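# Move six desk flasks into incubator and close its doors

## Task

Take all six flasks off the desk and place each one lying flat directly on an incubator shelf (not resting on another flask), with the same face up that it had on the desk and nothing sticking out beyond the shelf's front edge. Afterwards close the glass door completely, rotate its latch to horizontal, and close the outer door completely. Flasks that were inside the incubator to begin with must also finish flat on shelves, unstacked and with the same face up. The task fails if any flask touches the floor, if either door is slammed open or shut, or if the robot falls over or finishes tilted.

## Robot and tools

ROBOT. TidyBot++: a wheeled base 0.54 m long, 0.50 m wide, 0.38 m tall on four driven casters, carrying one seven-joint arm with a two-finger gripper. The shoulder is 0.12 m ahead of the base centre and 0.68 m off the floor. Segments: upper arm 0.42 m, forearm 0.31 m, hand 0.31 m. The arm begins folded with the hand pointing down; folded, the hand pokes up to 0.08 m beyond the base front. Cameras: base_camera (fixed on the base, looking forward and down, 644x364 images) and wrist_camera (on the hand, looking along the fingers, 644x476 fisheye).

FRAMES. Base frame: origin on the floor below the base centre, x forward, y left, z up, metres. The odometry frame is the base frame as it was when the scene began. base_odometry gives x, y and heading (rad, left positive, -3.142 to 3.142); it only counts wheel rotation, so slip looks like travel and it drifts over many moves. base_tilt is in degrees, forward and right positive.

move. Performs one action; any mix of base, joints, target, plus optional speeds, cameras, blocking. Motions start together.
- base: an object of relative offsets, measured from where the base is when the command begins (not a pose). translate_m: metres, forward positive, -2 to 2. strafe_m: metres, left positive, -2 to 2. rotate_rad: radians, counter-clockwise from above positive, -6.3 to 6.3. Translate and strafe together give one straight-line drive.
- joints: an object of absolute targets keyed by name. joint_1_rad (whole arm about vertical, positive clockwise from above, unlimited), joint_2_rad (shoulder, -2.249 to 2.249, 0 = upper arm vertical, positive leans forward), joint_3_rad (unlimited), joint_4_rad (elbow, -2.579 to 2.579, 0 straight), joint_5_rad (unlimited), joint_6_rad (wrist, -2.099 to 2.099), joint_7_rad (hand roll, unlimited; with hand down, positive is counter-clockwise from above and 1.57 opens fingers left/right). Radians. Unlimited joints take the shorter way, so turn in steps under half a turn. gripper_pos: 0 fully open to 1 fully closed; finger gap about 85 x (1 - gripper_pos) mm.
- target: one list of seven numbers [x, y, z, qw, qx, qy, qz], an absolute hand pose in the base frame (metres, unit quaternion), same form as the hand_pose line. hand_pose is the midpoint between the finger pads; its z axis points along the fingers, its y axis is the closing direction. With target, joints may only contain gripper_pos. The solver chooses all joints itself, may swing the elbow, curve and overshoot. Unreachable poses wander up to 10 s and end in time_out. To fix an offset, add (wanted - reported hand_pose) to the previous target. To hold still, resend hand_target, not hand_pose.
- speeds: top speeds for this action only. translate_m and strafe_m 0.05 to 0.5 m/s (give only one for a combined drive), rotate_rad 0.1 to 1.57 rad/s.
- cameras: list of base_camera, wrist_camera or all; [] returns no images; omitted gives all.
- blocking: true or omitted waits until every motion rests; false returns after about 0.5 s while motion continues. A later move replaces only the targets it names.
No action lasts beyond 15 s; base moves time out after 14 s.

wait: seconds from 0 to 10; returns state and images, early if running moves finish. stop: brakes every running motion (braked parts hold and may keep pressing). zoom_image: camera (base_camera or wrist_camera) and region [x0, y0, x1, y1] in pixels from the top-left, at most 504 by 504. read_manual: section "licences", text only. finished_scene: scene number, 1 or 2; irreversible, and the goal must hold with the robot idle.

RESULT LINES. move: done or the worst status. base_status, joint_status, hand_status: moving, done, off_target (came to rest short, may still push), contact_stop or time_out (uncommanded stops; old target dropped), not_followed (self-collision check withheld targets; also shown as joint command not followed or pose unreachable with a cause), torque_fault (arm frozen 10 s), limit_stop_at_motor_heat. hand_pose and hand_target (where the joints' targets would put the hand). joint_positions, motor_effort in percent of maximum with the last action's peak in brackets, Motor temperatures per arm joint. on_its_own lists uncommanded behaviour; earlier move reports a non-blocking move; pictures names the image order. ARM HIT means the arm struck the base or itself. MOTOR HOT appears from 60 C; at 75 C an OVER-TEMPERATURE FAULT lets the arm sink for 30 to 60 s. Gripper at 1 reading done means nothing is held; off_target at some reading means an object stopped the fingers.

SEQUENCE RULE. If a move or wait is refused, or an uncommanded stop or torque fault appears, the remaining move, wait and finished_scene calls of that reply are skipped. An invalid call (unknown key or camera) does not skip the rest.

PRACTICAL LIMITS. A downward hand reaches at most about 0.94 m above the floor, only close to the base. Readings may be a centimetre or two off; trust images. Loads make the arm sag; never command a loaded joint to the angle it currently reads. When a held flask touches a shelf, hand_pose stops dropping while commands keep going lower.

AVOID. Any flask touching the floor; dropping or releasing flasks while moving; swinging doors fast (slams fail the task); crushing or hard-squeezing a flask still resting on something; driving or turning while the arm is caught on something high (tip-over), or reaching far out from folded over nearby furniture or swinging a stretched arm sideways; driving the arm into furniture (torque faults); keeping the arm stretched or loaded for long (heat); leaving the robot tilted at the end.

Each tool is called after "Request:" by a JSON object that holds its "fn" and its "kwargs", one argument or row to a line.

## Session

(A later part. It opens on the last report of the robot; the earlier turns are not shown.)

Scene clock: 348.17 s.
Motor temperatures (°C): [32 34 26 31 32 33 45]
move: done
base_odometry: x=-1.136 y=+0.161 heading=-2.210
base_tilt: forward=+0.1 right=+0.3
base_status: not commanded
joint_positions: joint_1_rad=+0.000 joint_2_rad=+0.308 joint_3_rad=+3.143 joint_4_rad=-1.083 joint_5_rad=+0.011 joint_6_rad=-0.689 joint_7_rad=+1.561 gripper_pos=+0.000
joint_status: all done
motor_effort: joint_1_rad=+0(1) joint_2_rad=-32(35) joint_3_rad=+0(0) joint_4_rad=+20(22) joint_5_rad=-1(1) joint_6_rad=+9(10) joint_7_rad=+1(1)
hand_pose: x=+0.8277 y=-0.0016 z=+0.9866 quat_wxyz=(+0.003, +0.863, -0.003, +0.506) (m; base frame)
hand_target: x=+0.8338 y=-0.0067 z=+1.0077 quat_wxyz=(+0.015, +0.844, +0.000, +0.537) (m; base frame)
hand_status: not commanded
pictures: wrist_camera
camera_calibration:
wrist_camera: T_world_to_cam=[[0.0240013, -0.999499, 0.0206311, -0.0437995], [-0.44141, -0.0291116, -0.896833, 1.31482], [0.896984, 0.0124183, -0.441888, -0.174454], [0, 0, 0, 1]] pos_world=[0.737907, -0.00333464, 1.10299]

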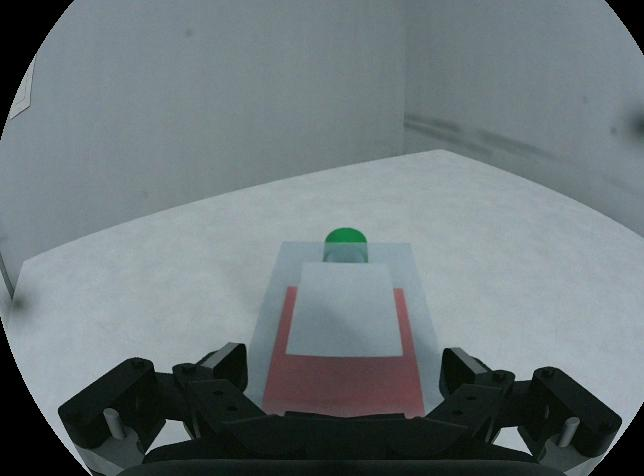

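Request:
{"fn": "move", "kwargs": {
  "joints": {"joint_4_rad": -1.10, "gripper_pos": 0.2},
  "cameras": ["wrist_camera"]
}}

Scene clock: 348.90 s.
Motor temperatures (°C): [32 34 26 31 32 33 45]
move: off_target
base_odometry: x=-1.136 y=+0.161 heading=-2.210
base_tilt: forward=+0.0 right=+0.3
base_status: not commanded
joint_positions: joint_1_rad=+0.000 joint_2_rad=+0.307 joint_3_rad=+3.143 joint_4_rad=-1.084 joint_5_rad=+0.011 joint_6_rad=-0.689 joint_7_rad=+1.561 gripper_pos=+0.063
joint_status: gripper_pos off_target (ended at +0.063, target +0.200); the others done
motor_effort: joint_1_rad=-1(1) joint_2_rad=-31(33) joint_3_rad=+0(1) joint_4_rad=+19(21) joint_5_rad=+0(1) joint_6_rad=+8(9) joint_7_rad=+1(1)
hand_pose: x=+0.8274 y=-0.0016 z=+0.9874 quat_wxyz=(+0.003, +0.862, -0.003, +0.506) (m; base frame)
hand_target: x=+0.8334 y=-0.0067 z=+1.0047 quat_wxyz=(+0.015, +0.845, +0.000, +0.534) (m; base frame)
hand_status: not commanded
pictures: wrist_camera
camera_calibration:
wrist_camera: T_world_to_cam=[[0.024014, -0.999496, 0.020758, -0.0439509], [-0.440004, -0.0292117, -0.897521, 1.31494], [0.897675, 0.0124195, -0.440484, -0.17575], [0, 0, 0, 1]] pos_world=[0.737402, -0.00333434, 1.10369]

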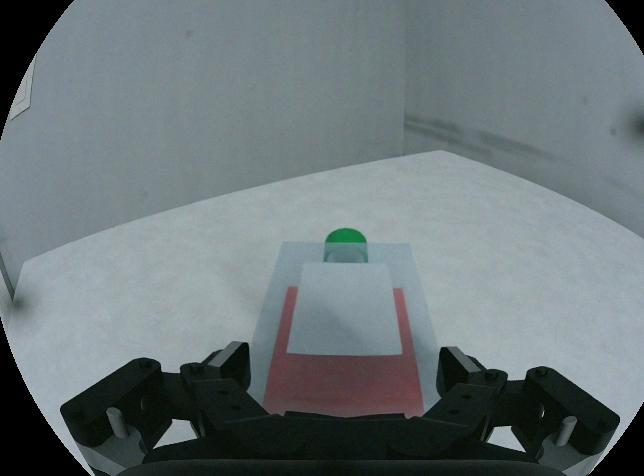

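Request:
{"fn": "move", "kwargs": {
  "joints": {"joint_2_rad": 0.24, "joint_4_rad": -1.085, "joint_6_rad": -0.82, "gripper_pos": 0.25},
  "cameras": ["wrist_camera"]
}}

Scene clock: 349.87 s.
Motor temperatures (°C): [32 34 26 31 32 33 45]
move: off_target
base_odometry: x=-1.136 y=+0.161 heading=-2.210
base_tilt: forward=+0.0 right=+0.4
base_status: not commanded
joint_positions: joint_1_rad=+0.000 joint_2_rad=+0.251 joint_3_rad=+3.143 joint_4_rad=-1.082 joint_5_rad=+0.011 joint_6_rad=-0.778 joint_7_rad=+1.561 gripper_pos=+0.063
joint_status: gripper_pos off_target (ended at +0.063, target +0.250); the others done
motor_effort: joint_1_rad=+0(1) joint_2_rad=-31(35) joint_3_rad=+0(1) joint_4_rad=+20(21) joint_5_rad=+0(1) joint_6_rad=+9(10) joint_7_rad=+0(1)
hand_pose: x=+0.7959 y=-0.0019 z=+1.0039 quat_wxyz=(+0.004, +0.870, -0.003, +0.493) (m; base frame)
hand_target: x=+0.7853 y=-0.0089 z=+0.9981 quat_wxyz=(+0.017, +0.878, -0.004, +0.478) (m; base frame)
hand_status: not commanded
pictures: wrist_camera
camera_calibration:
wrist_camera: T_world_to_cam=[[0.0235507, -0.999529, 0.0196954, -0.0423568], [-0.467173, -0.0284207, -0.883709, 1.32357], [0.883852, 0.0116108, -0.467622, -0.102014], [0, 0, 0, 1]] pos_world=[0.709498, -0.00353572, 1.12278]

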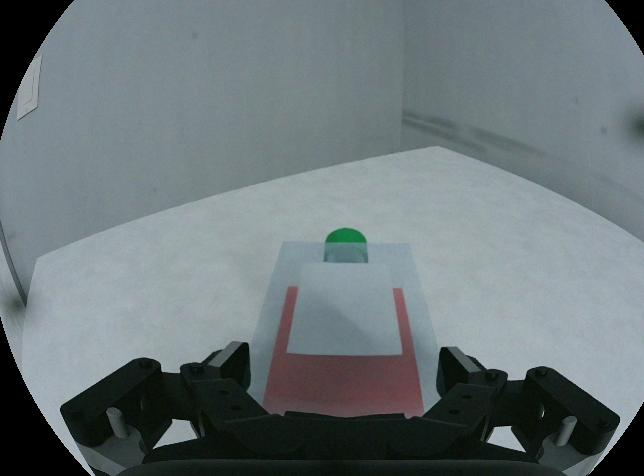

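Request:
{"fn": "move", "kwargs": {
  "joints": {"joint_2_rad": 0.28, "joint_4_rad": -0.82, "joint_6_rad": -1.04, "gripper_pos": 0.25},
  "base": {"translate_m": -1.564, "strafe_m": 0.692, "rotate_rad": -2.524},
  "speeds": {"rotate_rad": 0.7},
  "blocking": false,
  "cameras": []
}}

Request:
{"fn": "wait", "kwargs": {
  "seconds": 2.0,
  "cameras": []
}}

Request:
{"fn": "move", "kwargs": {
  "joints": {"joint_2_rad": 0.806, "joint_4_rad": -1.265, "joint_6_rad": 0.067, "gripper_pos": 0.25},
  "cameras": ["wrist_camera", "base_camera"]
}}

Scene clock: 351.57 s.
Motor temperatures (°C): [32 34 26 31 32 33 45]
move: moving
base_odometry: x=-1.088 y=+0.188 heading=-2.361
base_tilt: forward=+0.1 right=+0.4
base_status: translate_m moving; strafe_m moving; rotate_rad moving
joint_positions: joint_1_rad=-0.005 joint_2_rad=+0.275 joint_3_rad=+3.142 joint_4_rad=-0.984 joint_5_rad=+0.011 joint_6_rad=-0.849 joint_7_rad=+1.561 gripper_pos=+0.063
joint_status: joint_2_rad moving; joint_4_rad moving; joint_6_rad moving; gripper_pos off_target (ended at +0.063, target +0.250)
motor_effort: joint_1_rad=+1(3) joint_2_rad=-34(35) joint_3_rad=+1(3) joint_4_rad=+20(22) joint_5_rad=+0(1) joint_6_rad=+8(10) joint_7_rad=+0(1)
hand_pose: x=+0.7998 y=+0.0021 z=+1.0243 quat_wxyz=(+0.002, +0.869, -0.001, +0.494) (m; base frame)
hand_target: x=+0.7833 y=-0.0099 z=+1.0307 quat_wxyz=(+0.017, +0.878, -0.006, +0.479) (m; base frame)
hand_status: not commanded
pictures: none
No camera images: "cameras" was empty.

Scene clock: 353.57 s.
Motor temperatures (°C): [32 34 26 31 32 33 45]
earlier move: moving
base_odometry: x=-0.313 y=+0.626 heading=+2.717
base_tilt: forward=+0.1 right=+0.3
base_status: translate_m moving; strafe_m moving; rotate_rad moving
joint_positions: joint_1_rad=-0.002 joint_2_rad=+0.298 joint_3_rad=+3.142 joint_4_rad=-0.833 joint_5_rad=+0.013 joint_6_rad=-0.965 joint_7_rad=+1.561 gripper_pos=+0.063
joint_status: gripper_pos off_target (ended at +0.063, target +0.250); the others done
motor_effort: joint_1_rad=-1(5) joint_2_rad=-32(35) joint_3_rad=+0(3) joint_4_rad=+19(22) joint_5_rad=+0(2) joint_6_rad=+9(10) joint_7_rad=+1(1)
hand_pose: x=+0.7964 y=-0.0008 z=+1.0616 quat_wxyz=(+0.004, +0.867, -0.003, +0.499) (m; base frame)
hand_target: x=+0.7775 y=-0.0107 z=+1.0612 quat_wxyz=(+0.017, +0.877, -0.008, +0.480) (m; base frame)
hand_status: not commanded
wait: 2.00 s; no rest
pictures: none
No camera images: "cameras" was empty.

Scene clock: 356.40 s.
Motor temperatures (°C): [32 34 26 31 32 33 45]
move: off_target
base_odometry: x=+0.352 y=+1.003 heading=+1.549
base_tilt: forward=+0.1 right=+0.4
base_status: done
joint_positions: joint_1_rad=-0.003 joint_2_rad=+0.826 joint_3_rad=+3.146 joint_4_rad=-1.261 joint_5_rad=+0.013 joint_6_rad=-0.017 joint_7_rad=+1.561 gripper_pos=+0.063
joint_status: gripper_pos off_target (ended at +0.063, target +0.250); the others done
motor_effort: joint_1_rad=-1(10) joint_2_rad=-48(54) joint_3_rad=+0(5) joint_4_rad=+19(22) joint_5_rad=-1(1) joint_6_rad=+9(11) joint_7_rad=+0(2)
hand_pose: x=+0.9698 y=+0.0015 z=+0.6537 quat_wxyz=(+0.002, +0.868, +0.002, +0.496) (m; base frame)
hand_target: x=+0.9810 y=+0.0023 z=+0.6917 quat_wxyz=(+0.005, +0.842, +0.011, +0.539) (m; base frame)
hand_status: not commanded
pictures: base_camera, wrist_camera
camera_calibration:
wrist_camera: T_world_to_cam=[[0.0340574, -0.999166, 0.0225457, -0.0481902], [-0.461373, -0.0357295, -0.886486, 1.09164], [0.886552, 0.0197894, -0.462205, -0.425612], [0, 0, 0, 1]] pos_world=[0.882621, -0.000723641, 0.77209]

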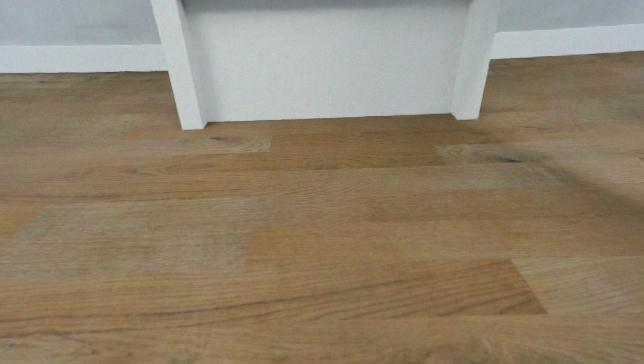

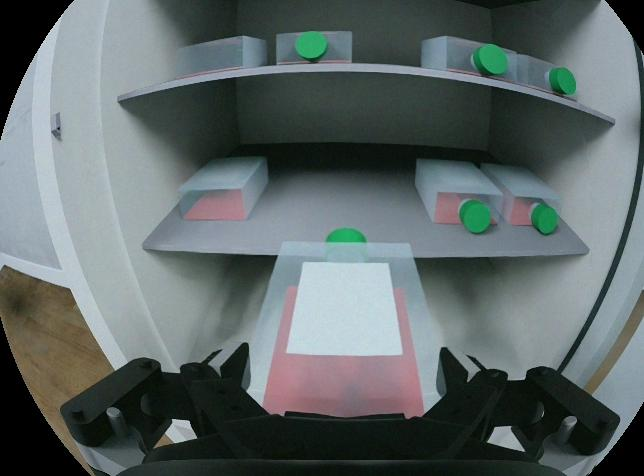

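Request:
{"fn": "zoom_image", "kwargs": {
  "camera": "wrist_camera",
  "region": [130, 130, 380, 280]
}}

Scaled by 2.016.

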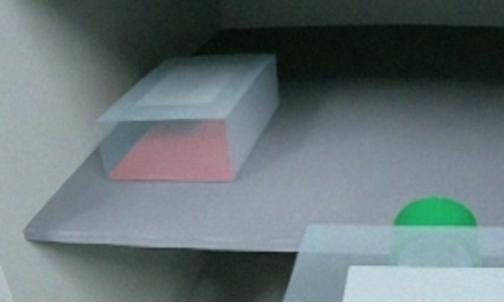

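Request:
{"fn": "move", "kwargs": {
  "base": {"rotate_rad": 0.034},
  "speeds": {"rotate_rad": 0.3},
  "cameras": ["wrist_camera"]
}}

Request:
{"fn": "zoom_image", "kwargs": {
  "camera": "wrist_camera",
  "region": [100, 80, 400, 280]
}}

Request:
{"fn": "zoom_image", "kwargs": {
  "camera": "wrist_camera",
  "region": [344, 80, 644, 280]
}}

Scene clock: 358.67 s.
Motor temperatures (°C): [32 34 26 31 32 33 45]
move: done
base_odometry: x=+0.352 y=+1.003 heading=+1.583
base_tilt: forward=+0.1 right=+0.3
base_status: done
joint_positions: joint_1_rad=-0.006 joint_2_rad=+0.826 joint_3_rad=+3.143 joint_4_rad=-1.261 joint_5_rad=+0.013 joint_6_rad=-0.016 joint_7_rad=+1.561 gripper_pos=+0.063
joint_status: not commanded
motor_effort: joint_1_rad=-1(5) joint_2_rad=-47(48) joint_3_rad=-1(3) joint_4_rad=+19(19) joint_5_rad=+0(1) joint_6_rad=+9(9) joint_7_rad=+0(1)
hand_pose: x=+0.9699 y=+0.0058 z=+0.6540 quat_wxyz=(+0.000, +0.868, +0.004, +0.496) (m; base frame)
hand_target: x=+0.9810 y=+0.0023 z=+0.6917 quat_wxyz=(+0.005, +0.842, +0.011, +0.539) (m; base frame)
hand_status: not commanded
pictures: wrist_camera
camera_calibration:
wrist_camera: T_world_to_cam=[[0.0389505, -0.999026, 0.0207498, -0.0475347], [-0.460392, -0.0363724, -0.88697, 1.09146], [0.886861, 0.0249949, -0.46136, -0.426549], [0, 0, 0, 1]] pos_world=[0.882639, 0.00287197, 0.772283]

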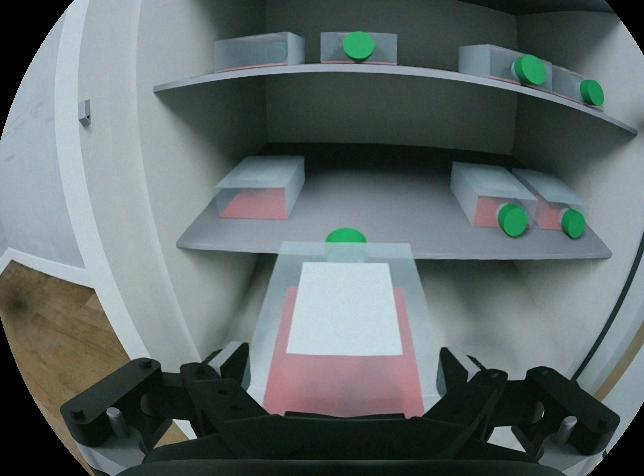

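Scaled by 1.680.

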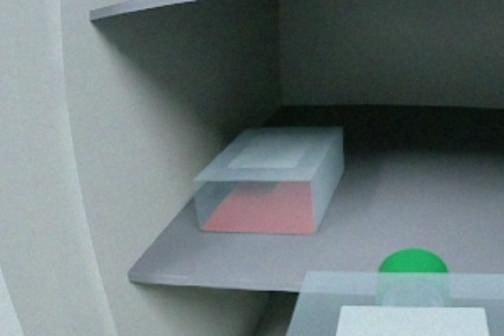

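Scaled by 1.680.

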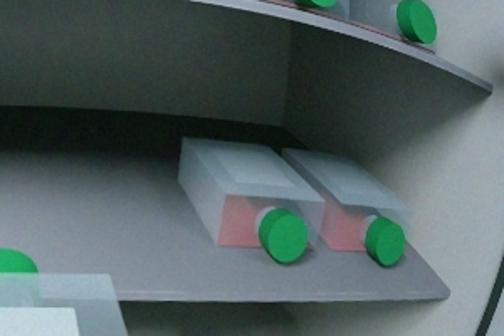

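Request:
{"fn": "move", "kwargs": {
  "joints": {"joint_2_rad": 0.835, "joint_4_rad": -1.295, "joint_6_rad": 0.15, "gripper_pos": 0.25},
  "base": {"translate_m": 0.24, "strafe_m": -0.033, "rotate_rad": 0.008},
  "speeds": {"translate_m": 0.3},
  "cameras": ["wrist_camera"]
}}

Scene clock: 361.53 s.
Motor temperatures (°C): [32 34 26 31 32 33 45]
move: off_target
base_odometry: x=+0.383 y=+1.244 heading=+1.590
base_tilt: forward=+0.0 right=+0.3
base_status: done
joint_positions: joint_1_rad=-0.006 joint_2_rad=+0.846 joint_3_rad=+3.143 joint_4_rad=-1.290 joint_5_rad=+0.013 joint_6_rad=+0.075 joint_7_rad=+1.561 gripper_pos=+0.063
joint_status: gripper_pos off_target (ended at +0.063, target +0.250); the others done
motor_effort: joint_1_rad=+0(4) joint_2_rad=-47(49) joint_3_rad=+0(2) joint_4_rad=+18(21) joint_5_rad=+0(1) joint_6_rad=+9(10) joint_7_rad=+0(1)
hand_pose: x=+0.9741 y=+0.0060 z=+0.6456 quat_wxyz=(-0.001, +0.858, +0.004, +0.514) (m; base frame)
hand_target: x=+0.9830 y=+0.0035 z=+0.6735 quat_wxyz=(+0.004, +0.836, +0.012, +0.549) (m; base frame)
hand_status: not commanded
pictures: wrist_camera
camera_calibration:
wrist_camera: T_world_to_cam=[[0.0389165, -0.999014, 0.0213843, -0.0477185], [-0.423001, -0.0358589, -0.905419, 1.06153], [0.905293, 0.0261902, -0.42398, -0.476334], [0, 0, 0, 1]] pos_world=[0.882105, 0.00286894, 0.76019]

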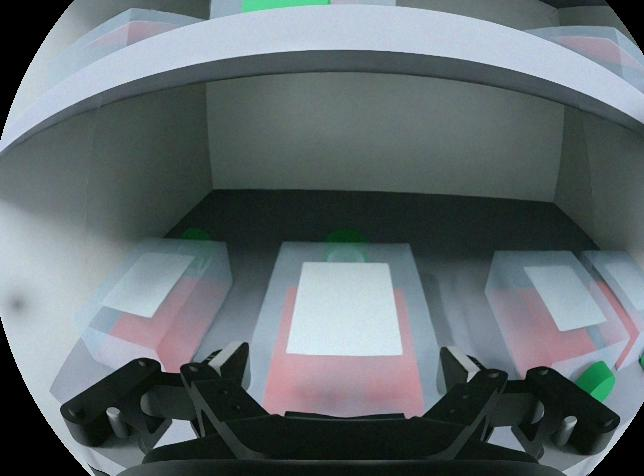

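Request:
{"fn": "move", "kwargs": {
  "joints": {"joint_2_rad": 0.856},
  "cameras": []
}}

Request:
{"fn": "move", "kwargs": {
  "joints": {"joint_2_rad": 0.87},
  "cameras": []
}}

Request:
{"fn": "move", "kwargs": {
  "joints": {"joint_2_rad": 0.882},
  "cameras": ["wrist_camera"]
}}

Scene clock: 362.57 s.
Motor temperatures (°C): [32 34 26 31 32 33 45]
move: done
base_odometry: x=+0.383 y=+1.244 heading=+1.590
base_tilt: forward=+0.1 right=+0.2
base_status: not commanded
joint_positions: joint_1_rad=-0.006 joint_2_rad=+0.862 joint_3_rad=+3.143 joint_4_rad=-1.290 joint_5_rad=+0.013 joint_6_rad=+0.077 joint_7_rad=+1.561 gripper_pos=+0.063
joint_status: all done
motor_effort: joint_1_rad=-1(1) joint_2_rad=-47(49) joint_3_rad=-1(1) joint_4_rad=+18(19) joint_5_rad=+0(1) joint_6_rad=+9(10) joint_7_rad=+0(1)
hand_pose: x=+0.9737 y=+0.0060 z=+0.6330 quat_wxyz=(+0.000, +0.861, +0.004, +0.508) (m; base frame)
hand_target: x=+0.9826 y=+0.0035 z=+0.6554 quat_wxyz=(+0.004, +0.842, +0.012, +0.540) (m; base frame)
hand_status: not commanded
pictures: none
No camera images: "cameras" was empty.

Scene clock: 363.10 s.
Motor temperatures (°C): [32 34 26 31 32 33 45]
move: done
base_odometry: x=+0.383 y=+1.244 heading=+1.590
base_tilt: forward=+0.1 right=+0.3
base_status: not commanded
joint_positions: joint_1_rad=-0.006 joint_2_rad=+0.862 joint_3_rad=+3.143 joint_4_rad=-1.290 joint_5_rad=+0.013 joint_6_rad=+0.079 joint_7_rad=+1.561 gripper_pos=+0.063
joint_status: all done
motor_effort: joint_1_rad=+0(1) joint_2_rad=-45(48) joint_3_rad=-1(1) joint_4_rad=+17(18) joint_5_rad=-1(1) joint_6_rad=+8(9) joint_7_rad=-1(1)
hand_pose: x=+0.9740 y=+0.0060 z=+0.6329 quat_wxyz=(+0.000, +0.861, +0.004, +0.509) (m; base frame)
hand_target: x=+0.9821 y=+0.0035 z=+0.6433 quat_wxyz=(+0.003, +0.845, +0.012, +0.534) (m; base frame)
hand_status: not commanded
pictures: none
No camera images: "cameras" was empty.

Scene clock: 363.60 s.
Motor temperatures (°C): [32 34 26 31 32 33 45]
move: done
base_odometry: x=+0.383 y=+1.244 heading=+1.590
base_tilt: forward=+0.0 right=+0.3
base_status: not commanded
joint_positions: joint_1_rad=-0.006 joint_2_rad=+0.863 joint_3_rad=+3.143 joint_4_rad=-1.290 joint_5_rad=+0.013 joint_6_rad=+0.081 joint_7_rad=+1.561 gripper_pos=+0.063
joint_status: all done
motor_effort: joint_1_rad=-1(1) joint_2_rad=-43(46) joint_3_rad=-1(1) joint_4_rad=+16(17) joint_5_rad=-1(2) joint_6_rad=+7(8) joint_7_rad=+0(1)
hand_pose: x=+0.9744 y=+0.0060 z=+0.6327 quat_wxyz=(+0.000, +0.860, +0.004, +0.510) (m; base frame)
hand_target: x=+0.9816 y=+0.0035 z=+0.6329 quat_wxyz=(+0.003, +0.849, +0.012, +0.529) (m; base frame)
hand_status: not commanded
pictures: wrist_camera
camera_calibration:
wrist_camera: T_world_to_cam=[[0.0393635, -0.999, 0.0212009, -0.0476769], [-0.432522, -0.0361616, -0.900898, 1.05639], [0.900764, 0.0262927, -0.433513, -0.471546], [0, 0, 0, 1]] pos_world=[0.883541, 0.00296975, 0.748289]

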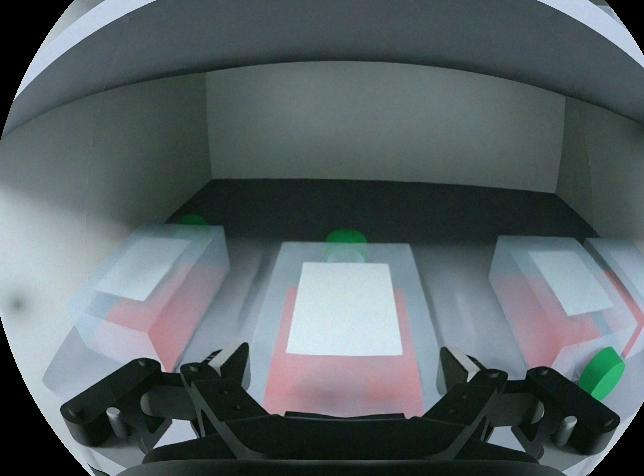

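Request:
{"fn": "move", "kwargs": {
  "joints": {"joint_2_rad": 0.858, "gripper_pos": 0.0},
  "cameras": []
}}

Request:
{"fn": "move", "kwargs": {
  "base": {"translate_m": -0.12},
  "speeds": {"translate_m": 0.25},
  "cameras": ["wrist_camera"]
}}

Scene clock: 365.37 s.
Motor temperatures (°C): [32 34 26 31 32 33 45]
move: done
base_odometry: x=+0.383 y=+1.244 heading=+1.590
base_tilt: forward=+0.1 right=+0.4
base_status: not commanded
joint_positions: joint_1_rad=-0.006 joint_2_rad=+0.867 joint_3_rad=+3.143 joint_4_rad=-1.290 joint_5_rad=+0.013 joint_6_rad=+0.081 joint_7_rad=+1.561 gripper_pos=+0.000
joint_status: all done
motor_effort: joint_1_rad=-1(1) joint_2_rad=-47(48) joint_3_rad=+0(1) joint_4_rad=+17(18) joint_5_rad=+0(1) joint_6_rad=+8(9) joint_7_rad=+0(1)
hand_pose: x=+0.9740 y=+0.0060 z=+0.6293 quat_wxyz=(+0.000, +0.861, +0.004, +0.508) (m; base frame)
hand_target: x=+0.9825 y=+0.0035 z=+0.6537 quat_wxyz=(+0.004, +0.842, +0.012, +0.539) (m; base frame)
hand_status: not commanded
pictures: none
No camera images: "cameras" was empty.

Scene clock: 366.70 s.
Motor temperatures (°C): [32 34 26 31 32 33 45]
move: done
base_odometry: x=+0.385 y=+1.124 heading=+1.590
base_tilt: forward=+0.0 right=+0.4
base_status: done
joint_positions: joint_1_rad=-0.005 joint_2_rad=+0.868 joint_3_rad=+3.143 joint_4_rad=-1.291 joint_5_rad=+0.013 joint_6_rad=+0.081 joint_7_rad=+1.561 gripper_pos=+0.000
joint_status: not commanded
motor_effort: joint_1_rad=-1(3) joint_2_rad=-47(49) joint_3_rad=+0(2) joint_4_rad=+17(19) joint_5_rad=-1(1) joint_6_rad=+9(9) joint_7_rad=+0(1)
hand_pose: x=+0.9739 y=+0.0051 z=+0.6287 quat_wxyz=(+0.000, +0.862, +0.004, +0.508) (m; base frame)
hand_target: x=+0.9825 y=+0.0035 z=+0.6537 quat_wxyz=(+0.004, +0.842, +0.012, +0.539) (m; base frame)
hand_status: not commanded
pictures: wrist_camera
camera_calibration:
wrist_camera: T_world_to_cam=[[0.0384874, -0.999037, 0.0210433, -0.0475126], [-0.437114, -0.0357693, -0.898695, 1.05558], [0.898582, 0.0253901, -0.43807, -0.467866], [0, 0, 0, 1]] pos_world=[0.883653, 0.00216964, 0.744688]

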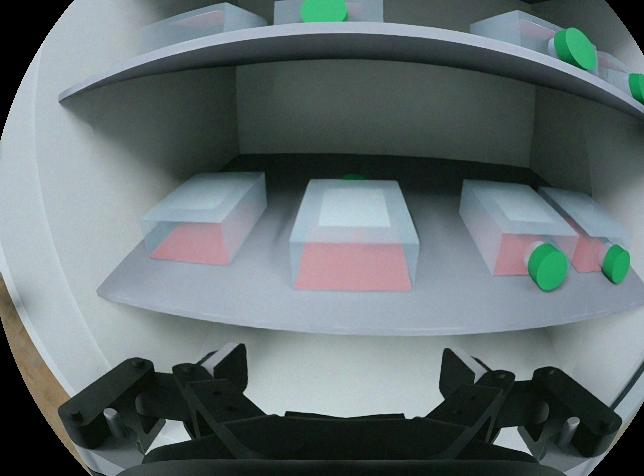

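Request:
{"fn": "move", "kwargs": {
  "base": {"translate_m": -0.335, "strafe_m": 0.0},
  "blocking": false,
  "cameras": []
}}

Request:
{"fn": "wait", "kwargs": {
  "seconds": 0.6,
  "cameras": []
}}

Request:
{"fn": "move", "kwargs": {
  "joints": {"joint_1_rad": 0.0, "joint_2_rad": -0.31, "joint_3_rad": 3.1416, "joint_4_rad": -2.46, "joint_5_rad": 0.0, "joint_6_rad": 0.66, "joint_7_rad": 1.52, "gripper_pos": 0.97},
  "cameras": ["wrist_camera"]
}}

Scene clock: 367.80 s.
Motor temperatures (°C): [32 34 26 31 32 33 45]
move: moving
base_odometry: x=+0.387 y=+1.060 heading=+1.590
base_tilt: forward=+0.0 right=+0.2
base_status: translate_m moving; strafe_m moving
joint_positions: joint_1_rad=-0.005 joint_2_rad=+0.868 joint_3_rad=+3.143 joint_4_rad=-1.291 joint_5_rad=+0.013 joint_6_rad=+0.081 joint_7_rad=+1.561 gripper_pos=+0.000
joint_status: not commanded
motor_effort: joint_1_rad=+0(2) joint_2_rad=-48(48) joint_3_rad=-1(2) joint_4_rad=+17(17) joint_5_rad=-1(1) joint_6_rad=+9(9) joint_7_rad=+0(1)
hand_pose: x=+0.9738 y=+0.0051 z=+0.6282 quat_wxyz=(+0.000, +0.862, +0.004, +0.507) (m; base frame)
hand_target: x=+0.9825 y=+0.0035 z=+0.6537 quat_wxyz=(+0.004, +0.842, +0.012, +0.539) (m; base frame)
hand_status: not commanded
pictures: none
No camera images: "cameras" was empty.

Scene clock: 368.40 s.
Motor temperatures (°C): [32 34 26 31 32 33 45]
earlier move: moving
base_odometry: x=+0.391 y=+0.858 heading=+1.590
base_tilt: forward=+0.1 right=+0.4
base_status: translate_m moving; strafe_m moving
joint_positions: joint_1_rad=-0.005 joint_2_rad=+0.868 joint_3_rad=+3.143 joint_4_rad=-1.291 joint_5_rad=+0.013 joint_6_rad=+0.081 joint_7_rad=+1.561 gripper_pos=+0.000
joint_status: not commanded
motor_effort: joint_1_rad=-1(2) joint_2_rad=-47(48) joint_3_rad=+0(2) joint_4_rad=+18(19) joint_5_rad=+0(1) joint_6_rad=+8(9) joint_7_rad=+0(1)
hand_pose: x=+0.9738 y=+0.0051 z=+0.6286 quat_wxyz=(+0.000, +0.862, +0.004, +0.507) (m; base frame)
hand_target: x=+0.9825 y=+0.0035 z=+0.6537 quat_wxyz=(+0.004, +0.842, +0.012, +0.539) (m; base frame)
hand_status: not commanded
wait: 0.60 s; no rest
pictures: none
No camera images: "cameras" was empty.

Scene clock: 370.87 s.
Motor temperatures (°C): [32 34 26 31 32 33 45]
move: done
base_odometry: x=+0.392 y=+0.789 heading=+1.590
base_tilt: forward=+0.1 right=+0.4
base_status: done
joint_positions: joint_1_rad=-0.005 joint_2_rad=-0.301 joint_3_rad=+3.143 joint_4_rad=-2.446 joint_5_rad=+0.013 joint_6_rad=+0.578 joint_7_rad=+1.561 gripper_pos=+0.970
joint_status: all done
motor_effort: joint_1_rad=-1(2) joint_2_rad=-7(49) joint_3_rad=+0(2) joint_4_rad=+18(20) joint_5_rad=+0(2) joint_6_rad=+10(11) joint_7_rad=+0(2)
hand_pose: x=+0.5695 y=+0.0051 z=+0.9143 quat_wxyz=(-0.003, +0.706, +0.004, +0.709) (m; base frame)
hand_target: x=+0.5640 y=+0.0014 z=+0.9356 quat_wxyz=(-0.019, +0.678, -0.017, +0.735) (m; base frame)
hand_status: not commanded
pictures: wrist_camera
camera_calibration:
wrist_camera: T_world_to_cam=[[0.0299499, -0.999043, 0.0318685, -0.043018], [0.0577665, -0.0300995, -0.997876, 0.944357], [0.997881, 0.0317272, 0.0568098, -0.488442], [0, 0, 0, 1]] pos_world=[0.434143, 0.00094472, 0.971471]

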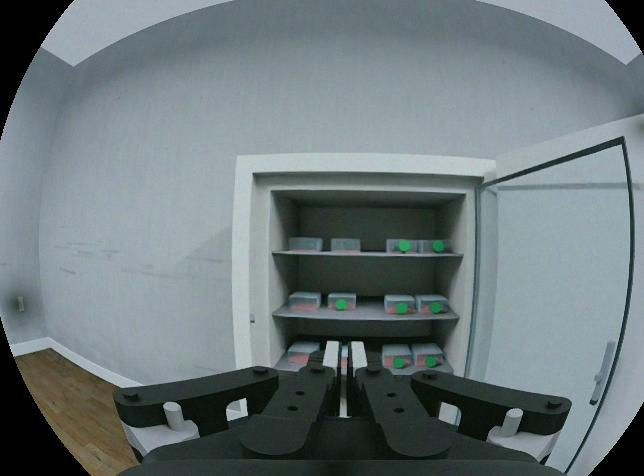

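Request:
{"fn": "zoom_image", "kwargs": {
  "camera": "wrist_camera",
  "region": [240, 220, 500, 400]
}}

Request:
{"fn": "zoom_image", "kwargs": {
  "camera": "wrist_camera",
  "region": [444, 120, 644, 476]
}}

Scaled by 1.938.

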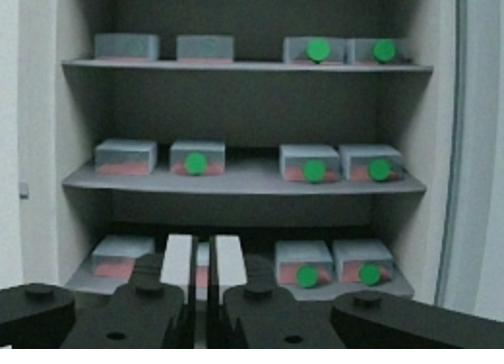

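Scaled by 1.416.

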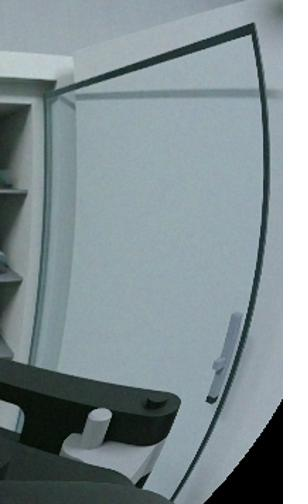

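Request:
{"fn": "move", "kwargs": {
  "joints": {"joint_2_rad": 0.055, "joint_4_rad": -2.074, "joint_6_rad": 0.65, "joint_7_rad": 3.1, "gripper_pos": 0.97},
  "base": {"translate_m": -0.045, "strafe_m": -0.43},
  "speeds": {"strafe_m": 0.4},
  "cameras": ["wrist_camera"]
}}

Scene clock: 374.43 s.
Motor temperatures (°C): [32 34 26 31 32 33 45]
move: done
base_odometry: x=+0.823 y=+0.752 heading=+1.590
base_tilt: forward=+0.2 right=+0.3
base_status: done
joint_positions: joint_1_rad=-0.004 joint_2_rad=+0.054 joint_3_rad=+3.143 joint_4_rad=-2.086 joint_5_rad=+0.013 joint_6_rad=+0.580 joint_7_rad=+3.017 gripper_pos=+0.970
joint_status: all done
motor_effort: joint_1_rad=-1(2) joint_2_rad=-21(22) joint_3_rad=+0(3) joint_4_rad=+19(20) joint_5_rad=+0(1) joint_6_rad=+10(11) joint_7_rad=+0(2)
hand_pose: x=+0.7179 y=+0.0050 z=+0.9361 quat_wxyz=(+0.471, +0.522, +0.471, +0.533) (m; base frame)
hand_target: x=+0.7188 y=+0.0014 z=+0.9639 quat_wxyz=(+0.511, +0.486, +0.467, +0.533) (m; base frame)
hand_status: not commanded
pictures: wrist_camera
camera_calibration:
wrist_camera: T_world_to_cam=[[0.00878488, -0.0823172, 0.996567, -0.940708], [0.0637131, -0.994535, -0.082711, 0.101421], [0.99793, 0.064221, -0.00349218, -0.581438], [0, 0, 0, 1]] pos_world=[0.582036, 0.060771, 0.943837]

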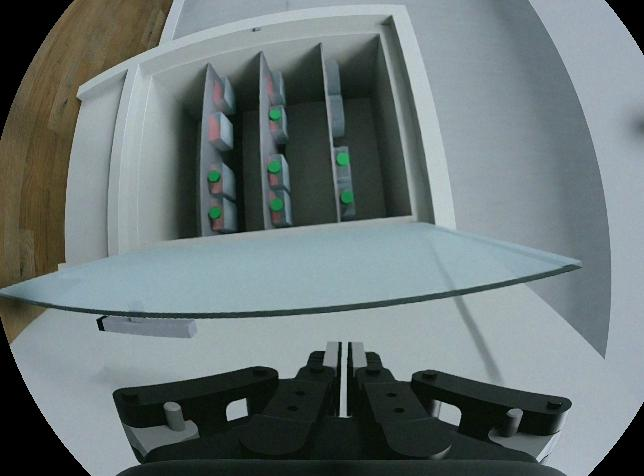

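Request:
{"fn": "move", "kwargs": {
  "base": {"strafe_m": -0.033},
  "cameras": []
}}

Request:
{"fn": "move", "kwargs": {
  "base": {"translate_m": 0.12},
  "speeds": {"translate_m": 0.16},
  "cameras": ["wrist_camera"]
}}

Scene clock: 376.00 s.
Motor temperatures (°C): [32 34 26 31 32 33 45]
move: done
base_odometry: x=+0.856 y=+0.752 heading=+1.590
base_tilt: forward=+0.1 right=+0.3
base_status: done
joint_positions: joint_1_rad=+0.002 joint_2_rad=+0.054 joint_3_rad=+3.144 joint_4_rad=-2.086 joint_5_rad=+0.013 joint_6_rad=+0.580 joint_7_rad=+3.020 gripper_pos=+0.970
joint_status: not commanded
motor_effort: joint_1_rad=-1(2) joint_2_rad=-21(22) joint_3_rad=+1(2) joint_4_rad=+18(19) joint_5_rad=+0(2) joint_6_rad=+10(10) joint_7_rad=+1(1)
hand_pose: x=+0.7179 y=+0.0012 z=+0.9361 quat_wxyz=(+0.473, +0.523, +0.470, +0.531) (m; base frame)
hand_target: x=+0.7188 y=+0.0014 z=+0.9639 quat_wxyz=(+0.511, +0.486, +0.467, +0.533) (m; base frame)
hand_status: not commanded
pictures: none
No camera images: "cameras" was empty.

Scene clock: 377.43 s.
Motor temperatures (°C): [32 34 26 31 32 33 45]
move: done
base_odometry: x=+0.854 y=+0.873 heading=+1.590
base_tilt: forward=+0.1 right=+0.4
base_status: done
joint_positions: joint_1_rad=+0.002 joint_2_rad=+0.060 joint_3_rad=+3.144 joint_4_rad=-2.084 joint_5_rad=+0.013 joint_6_rad=+0.580 joint_7_rad=+3.020 gripper_pos=+0.970
joint_status: not commanded
motor_effort: joint_1_rad=+0(1) joint_2_rad=-20(23) joint_3_rad=+1(1) joint_4_rad=+19(19) joint_5_rad=+0(1) joint_6_rad=+10(10) joint_7_rad=+0(1)
hand_pose: x=+0.7196 y=+0.0012 z=+0.9337 quat_wxyz=(+0.473, +0.524, +0.471, +0.530) (m; base frame)
hand_target: x=+0.7188 y=+0.0014 z=+0.9639 quat_wxyz=(+0.511, +0.486, +0.467, +0.533) (m; base frame)
hand_status: not commanded
pictures: wrist_camera
camera_calibration:
wrist_camera: T_world_to_cam=[[0.0122152, -0.0796887, 0.996745, -0.941302], [0.0569226, -0.995147, -0.0802586, 0.0998442], [0.998304, 0.0577177, -0.00761979, -0.579438], [0, 0, 0, 1]] pos_world=[0.58427, 0.0577924, 0.941836]

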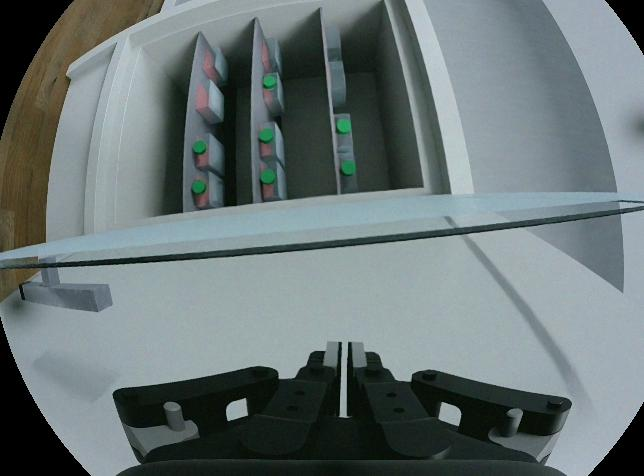

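Request:
{"fn": "move", "kwargs": {
  "base": {"translate_m": 0.022, "strafe_m": 0.118},
  "speeds": {"strafe_m": 0.16},
  "cameras": ["wrist_camera"]
}}

Scene clock: 379.53 s.
Motor temperatures (°C): [32 34 26 31 32 33 45]
move: done
base_odometry: x=+0.735 y=+0.893 heading=+1.589
base_tilt: forward=+0.0 right=+0.3
base_status: done
joint_positions: joint_1_rad=+0.002 joint_2_rad=+0.060 joint_3_rad=+3.145 joint_4_rad=-2.084 joint_5_rad=+0.012 joint_6_rad=+0.580 joint_7_rad=+3.022 gripper_pos=+0.970
joint_status: not commanded
motor_effort: joint_1_rad=-1(7) joint_2_rad=-21(23) joint_3_rad=+0(6) joint_4_rad=+18(20) joint_5_rad=-1(2) joint_6_rad=+10(10) joint_7_rad=+1(1)
hand_pose: x=+0.7197 y=-0.0003 z=+0.9338 quat_wxyz=(+0.474, +0.524, +0.470, +0.529) (m; base frame)
hand_target: x=+0.7188 y=+0.0014 z=+0.9639 quat_wxyz=(+0.511, +0.486, +0.467, +0.533) (m; base frame)
hand_status: not commanded
pictures: wrist_camera
camera_calibration:
wrist_camera: T_world_to_cam=[[0.011827, -0.078224, 0.996866, -0.941356], [0.0541543, -0.995422, -0.0787532, 0.0989693], [0.998463, 0.054916, -0.00753672, -0.579494], [0, 0, 0, 1]] pos_world=[0.584376, 0.0567031, 0.941832]

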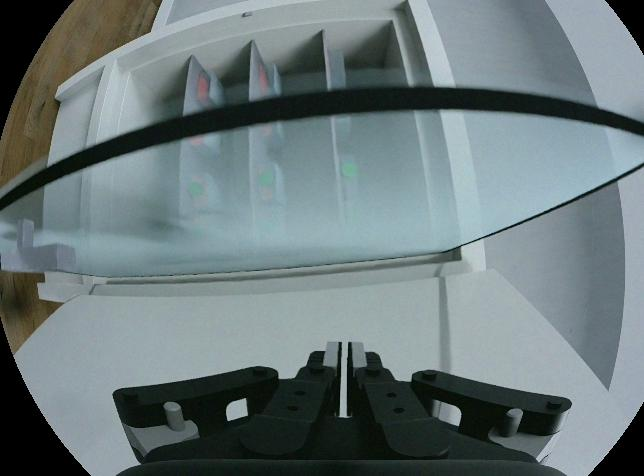

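Request:
{"fn": "move", "kwargs": {
  "base": {"translate_m": 0.060, "strafe_m": 0.257},
  "speeds": {"strafe_m": 0.16},
  "cameras": ["wrist_camera"]
}}

Scene clock: 382.23 s.
Motor temperatures (°C): [32 34 26 31 32 33 45]
move: done
base_odometry: x=+0.477 y=+0.948 heading=+1.590
base_tilt: forward=+0.1 right=+0.3
base_status: done
joint_positions: joint_1_rad=-0.001 joint_2_rad=+0.060 joint_3_rad=+3.143 joint_4_rad=-2.084 joint_5_rad=+0.011 joint_6_rad=+0.580 joint_7_rad=+3.022 gripper_pos=+0.970
joint_status: not commanded
motor_effort: joint_1_rad=+0(6) joint_2_rad=-21(23) joint_3_rad=+0(5) joint_4_rad=+18(19) joint_5_rad=-1(3) joint_6_rad=+10(10) joint_7_rad=-1(1)
hand_pose: x=+0.7196 y=+0.0028 z=+0.9338 quat_wxyz=(+0.472, +0.523, +0.471, +0.530) (m; base frame)
hand_target: x=+0.7188 y=+0.0014 z=+0.9639 quat_wxyz=(+0.511, +0.486, +0.467, +0.533) (m; base frame)
hand_status: not commanded
pictures: wrist_camera
camera_calibration:
wrist_camera: T_world_to_cam=[[0.0121447, -0.0788706, 0.996811, -0.941263], [0.0590374, -0.995089, -0.0794536, 0.0991532], [0.998182, 0.0598141, -0.00742877, -0.57954], [0, 0, 0, 1]] pos_world=[0.584064, 0.0590929, 0.941834]

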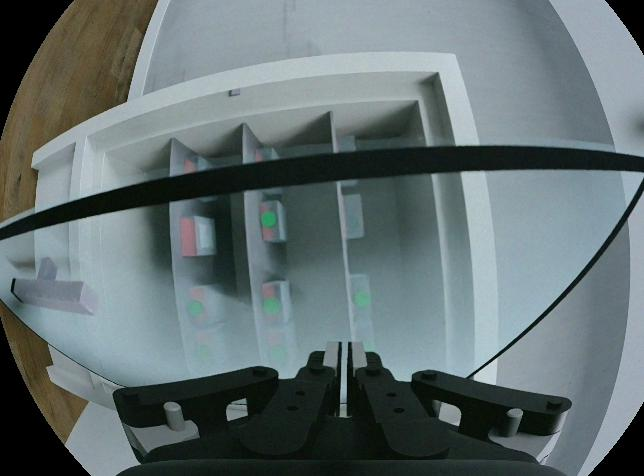

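Request:
{"fn": "move", "kwargs": {
  "base": {"translate_m": 0.1815, "strafe_m": 0.188},
  "speeds": {"strafe_m": 0.16},
  "cameras": ["wrist_camera"]
}}

Scene clock: 384.77 s.
Motor temperatures (°C): [32 34 26 31 32 33 45]
move: done
base_odometry: x=+0.286 y=+1.126 heading=+1.589
base_tilt: forward=+0.0 right=+0.4
base_status: done
joint_positions: joint_1_rad=+0.002 joint_2_rad=+0.061 joint_3_rad=+3.144 joint_4_rad=-2.083 joint_5_rad=+0.011 joint_6_rad=+0.580 joint_7_rad=+3.023 gripper_pos=+0.970
joint_status: not commanded
motor_effort: joint_1_rad=+0(4) joint_2_rad=-21(24) joint_3_rad=+0(3) joint_4_rad=+18(22) joint_5_rad=-1(1) joint_6_rad=+10(11) joint_7_rad=+0(2)
hand_pose: x=+0.7200 y=+0.0008 z=+0.9337 quat_wxyz=(+0.473, +0.524, +0.471, +0.529) (m; base frame)
hand_target: x=+0.7188 y=+0.0014 z=+0.9639 quat_wxyz=(+0.511, +0.486, +0.467, +0.533) (m; base frame)
hand_status: not commanded
pictures: wrist_camera
camera_calibration:
wrist_camera: T_world_to_cam=[[0.0120876, -0.0790059, 0.996801, -0.941338], [0.0557309, -0.995271, -0.0795604, 0.0996732], [0.998373, 0.0565143, -0.00762738, -0.579793], [0, 0, 0, 1]] pos_world=[0.584673, 0.0575972, 0.941834]

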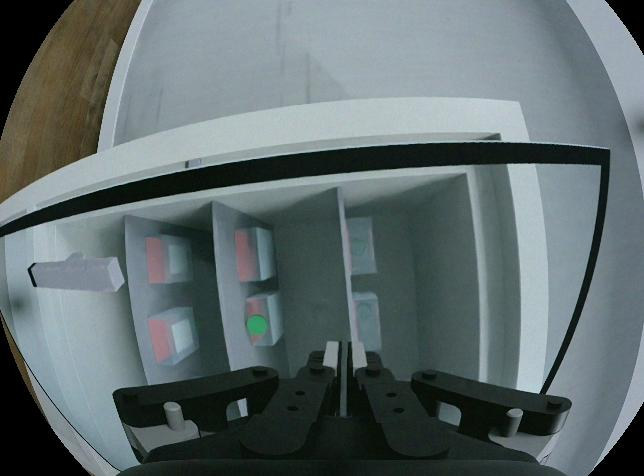

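Request:
{"fn": "move", "kwargs": {
  "base": {"translate_m": 0.122, "strafe_m": 0.056},
  "speeds": {"translate_m": 0.12},
  "cameras": ["wrist_camera"]
}}

Scene clock: 387.57 s.
Motor temperatures (°C): [32 34 26 31 32 33 45]
move: done
base_odometry: x=+0.227 y=+1.247 heading=+1.590
base_tilt: forward=+0.1 right=+0.3
base_status: done
joint_positions: joint_1_rad=+0.002 joint_2_rad=+0.061 joint_3_rad=+3.144 joint_4_rad=-2.083 joint_5_rad=+0.011 joint_6_rad=+0.580 joint_7_rad=+3.023 gripper_pos=+0.970
joint_status: not commanded
motor_effort: joint_1_rad=+0(2) joint_2_rad=-21(24) joint_3_rad=+1(1) joint_4_rad=+18(19) joint_5_rad=-1(1) joint_6_rad=+10(10) joint_7_rad=-1(1)
hand_pose: x=+0.7202 y=+0.0008 z=+0.9336 quat_wxyz=(+0.473, +0.524, +0.471, +0.529) (m; base frame)
hand_target: x=+0.7188 y=+0.0014 z=+0.9639 quat_wxyz=(+0.511, +0.486, +0.467, +0.533) (m; base frame)
hand_status: not commanded
pictures: wrist_camera
camera_calibration:
wrist_camera: T_world_to_cam=[[0.0122868, -0.0789968, 0.996799, -0.941356], [0.055715, -0.995272, -0.0795625, 0.0996655], [0.998371, 0.0565142, -0.00782735, -0.579805], [0, 0, 0, 1]] pos_world=[0.584874, 0.0575973, 0.941734]

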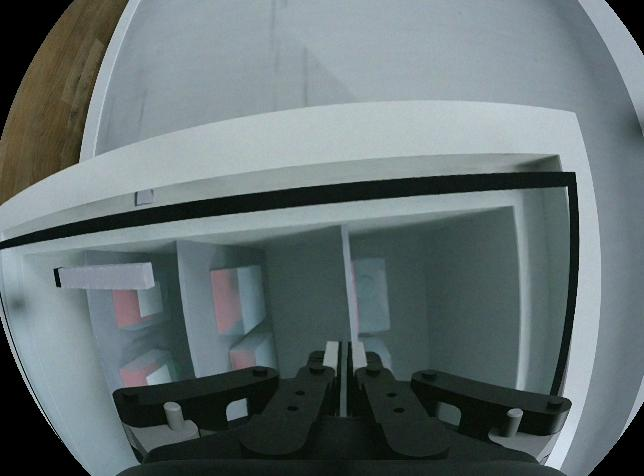

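Request:
{"fn": "move", "kwargs": {
  "base": {"translate_m": 0.045, "strafe_m": 0.012},
  "speeds": {"translate_m": 0.08},
  "cameras": []
}}

Request:
{"fn": "move", "kwargs": {
  "base": {"translate_m": 0.044, "strafe_m": 0.007},
  "speeds": {"translate_m": 0.06},
  "cameras": ["wrist_camera"]
}}

Scene clock: 388.80 s.
Motor temperatures (°C): [32 34 26 31 32 33 45]
move: done
base_odometry: x=+0.214 y=+1.292 heading=+1.590
base_tilt: forward=+0.1 right=+0.4
base_status: done
joint_positions: joint_1_rad=+0.002 joint_2_rad=+0.062 joint_3_rad=+3.144 joint_4_rad=-2.082 joint_5_rad=+0.011 joint_6_rad=+0.580 joint_7_rad=+3.023 gripper_pos=+0.970
joint_status: not commanded
motor_effort: joint_1_rad=+0(2) joint_2_rad=-22(23) joint_3_rad=+0(1) joint_4_rad=+18(19) joint_5_rad=-1(1) joint_6_rad=+10(10) joint_7_rad=+1(1)
hand_pose: x=+0.7204 y=+0.0008 z=+0.9336 quat_wxyz=(+0.473, +0.524, +0.471, +0.529) (m; base frame)
hand_target: x=+0.7188 y=+0.0014 z=+0.9639 quat_wxyz=(+0.511, +0.486, +0.467, +0.533) (m; base frame)
hand_status: not commanded
pictures: none
No camera images: "cameras" was empty.

Scene clock: 390.03 s.
Motor temperatures (°C): [32 34 26 31 32 33 45]
move: done
base_odometry: x=+0.206 y=+1.336 heading=+1.590
base_tilt: forward=+0.0 right=+0.3
base_status: done
joint_positions: joint_1_rad=+0.002 joint_2_rad=+0.060 joint_3_rad=+3.144 joint_4_rad=-2.082 joint_5_rad=+0.011 joint_6_rad=+0.580 joint_7_rad=+3.023 gripper_pos=+0.970
joint_status: not commanded
motor_effort: joint_1_rad=+0(1) joint_2_rad=-21(23) joint_3_rad=+0(1) joint_4_rad=+18(20) joint_5_rad=-1(1) joint_6_rad=+9(10) joint_7_rad=+0(1)
hand_pose: x=+0.7200 y=+0.0008 z=+0.9343 quat_wxyz=(+0.473, +0.524, +0.470, +0.529) (m; base frame)
hand_target: x=+0.7188 y=+0.0014 z=+0.9639 quat_wxyz=(+0.511, +0.486, +0.467, +0.533) (m; base frame)
hand_status: not commanded
pictures: wrist_camera
camera_calibration:
wrist_camera: T_world_to_cam=[[0.0109923, -0.0790548, 0.99681, -0.9411], [0.0558183, -0.995267, -0.079548, 0.099642], [0.99838, 0.0565146, -0.00652754, -0.580826], [0, 0, 0, 1]] pos_world=[0.584668, 0.057597, 0.942233]

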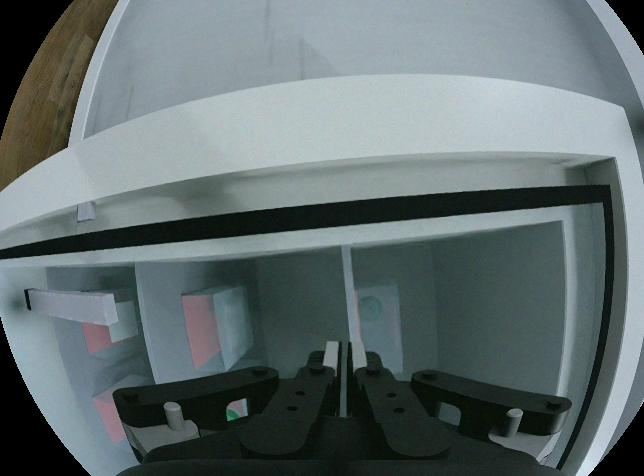

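Request:
{"fn": "move", "kwargs": {
  "base": {"translate_m": 0.025},
  "speeds": {"translate_m": 0.05},
  "cameras": []
}}

Request:
{"fn": "move", "kwargs": {
  "base": {"translate_m": 0.015},
  "speeds": {"translate_m": 0.05},
  "cameras": ["wrist_camera"]
}}

Scene clock: 391.17 s.
Motor temperatures (°C): [32 34 26 31 32 33 45]
move: done
base_odometry: x=+0.205 y=+1.361 heading=+1.590
base_tilt: forward=+0.2 right=+0.3
base_status: done
joint_positions: joint_1_rad=+0.002 joint_2_rad=+0.061 joint_3_rad=+3.144 joint_4_rad=-2.082 joint_5_rad=+0.011 joint_6_rad=+0.580 joint_7_rad=+3.023 gripper_pos=+0.970
joint_status: not commanded
motor_effort: joint_1_rad=-1(1) joint_2_rad=-22(24) joint_3_rad=+0(1) joint_4_rad=+18(19) joint_5_rad=-1(1) joint_6_rad=+10(10) joint_7_rad=+1(1)
hand_pose: x=+0.7201 y=+0.0008 z=+0.9341 quat_wxyz=(+0.473, +0.524, +0.470, +0.529) (m; base frame)
hand_target: x=+0.7188 y=+0.0014 z=+0.9639 quat_wxyz=(+0.511, +0.486, +0.467, +0.533) (m; base frame)
hand_status: not commanded
pictures: none
No camera images: "cameras" was empty.

Scene clock: 391.93 s.
Motor temperatures (°C): [32 34 26 31 32 33 45]
move: done
base_odometry: x=+0.205 y=+1.376 heading=+1.590
base_tilt: forward=+0.1 right=+0.3
base_status: done
joint_positions: joint_1_rad=+0.002 joint_2_rad=+0.061 joint_3_rad=+3.144 joint_4_rad=-2.082 joint_5_rad=+0.011 joint_6_rad=+0.580 joint_7_rad=+3.023 gripper_pos=+0.970
joint_status: not commanded
motor_effort: joint_1_rad=+0(1) joint_2_rad=-21(24) joint_3_rad=+1(1) joint_4_rad=+18(20) joint_5_rad=-1(1) joint_6_rad=+10(10) joint_7_rad=+0(1)
hand_pose: x=+0.7202 y=+0.0008 z=+0.9343 quat_wxyz=(+0.473, +0.524, +0.470, +0.529) (m; base frame)
hand_target: x=+0.7188 y=+0.0014 z=+0.9639 quat_wxyz=(+0.511, +0.486, +0.467, +0.533) (m; base frame)
hand_status: not commanded
pictures: wrist_camera
camera_calibration:
wrist_camera: T_world_to_cam=[[0.0109923, -0.0790548, 0.99681, -0.941102], [0.0558183, -0.995267, -0.079548, 0.0996308], [0.99838, 0.0565146, -0.00652754, -0.581026], [0, 0, 0, 1]] pos_world=[0.584868, 0.057597, 0.942233]

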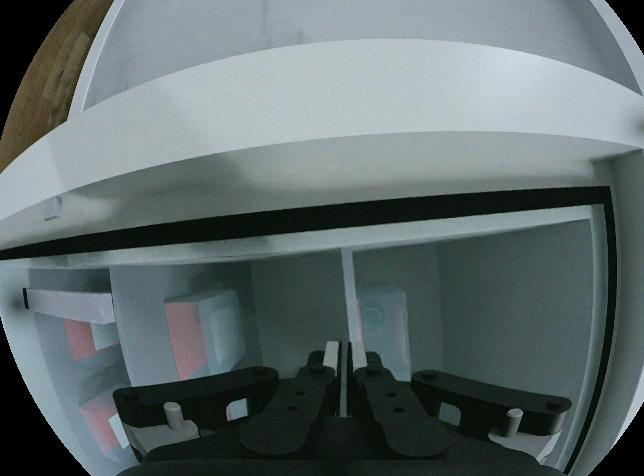

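Request:
{"fn": "move", "kwargs": {
  "base": {"translate_m": 0.012},
  "speeds": {"translate_m": 0.05},
  "cameras": []
}}

Request:
{"fn": "move", "kwargs": {
  "base": {"translate_m": 0.01},
  "speeds": {"translate_m": 0.05},
  "cameras": ["wrist_camera"]
}}

Scene clock: 392.70 s.
Motor temperatures (°C): [32 34 26 31 32 33 45]
move: done
base_odometry: x=+0.204 y=+1.388 heading=+1.591
base_tilt: forward=+0.1 right=+0.3
base_status: done
joint_positions: joint_1_rad=+0.002 joint_2_rad=+0.060 joint_3_rad=+3.144 joint_4_rad=-2.082 joint_5_rad=+0.011 joint_6_rad=+0.581 joint_7_rad=+3.023 gripper_pos=+0.970
joint_status: not commanded
motor_effort: joint_1_rad=+0(1) joint_2_rad=-21(23) joint_3_rad=+0(1) joint_4_rad=+18(19) joint_5_rad=+0(1) joint_6_rad=+10(10) joint_7_rad=+1(1)
hand_pose: x=+0.7201 y=+0.0008 z=+0.9346 quat_wxyz=(+0.473, +0.524, +0.470, +0.530) (m; base frame)
hand_target: x=+0.7188 y=+0.0014 z=+0.9639 quat_wxyz=(+0.511, +0.486, +0.467, +0.533) (m; base frame)
hand_status: not commanded
pictures: none
No camera images: "cameras" was empty.

Scene clock: 393.30 s.
Motor temperatures (°C): [32 34 26 31 32 33 45]
move: done
base_odometry: x=+0.204 y=+1.398 heading=+1.591
base_tilt: forward=+0.1 right=+0.4
base_status: done
joint_positions: joint_1_rad=+0.002 joint_2_rad=+0.038 joint_3_rad=+3.144 joint_4_rad=-2.104 joint_5_rad=+0.011 joint_6_rad=+0.581 joint_7_rad=+3.023 gripper_pos=+0.970
joint_status: not commanded
motor_effort: joint_1_rad=-1(2) joint_2_rad=-17(21) joint_3_rad=+0(1) joint_4_rad=+24(27) joint_5_rad=+0(1) joint_6_rad=+11(12) joint_7_rad=+0(1)
hand_pose: x=+0.7108 y=+0.0008 z=+0.9349 quat_wxyz=(+0.473, +0.524, +0.470, +0.529) (m; base frame)
hand_target: x=+0.7188 y=+0.0014 z=+0.9639 quat_wxyz=(+0.511, +0.486, +0.467, +0.533) (m; base frame)
hand_status: not commanded
pictures: wrist_camera
camera_calibration:
wrist_camera: T_world_to_cam=[[0.0105782, -0.0790751, 0.996813, -0.94136], [0.0556512, -0.995277, -0.0795438, 0.100296], [0.998394, 0.0563153, -0.00612762, -0.572009], [0, 0, 0, 1]] pos_world=[0.575467, 0.0575972, 0.942832]

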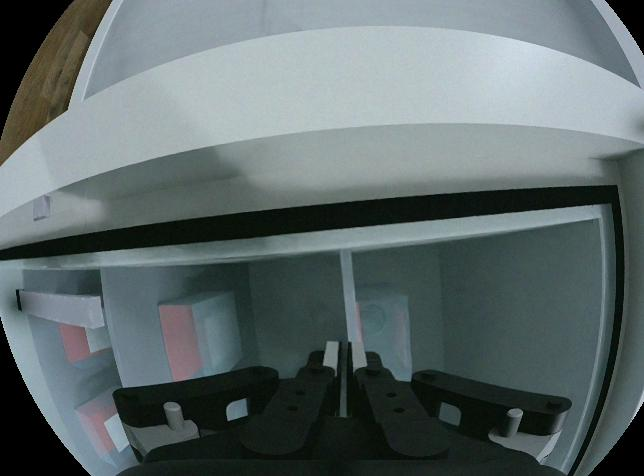

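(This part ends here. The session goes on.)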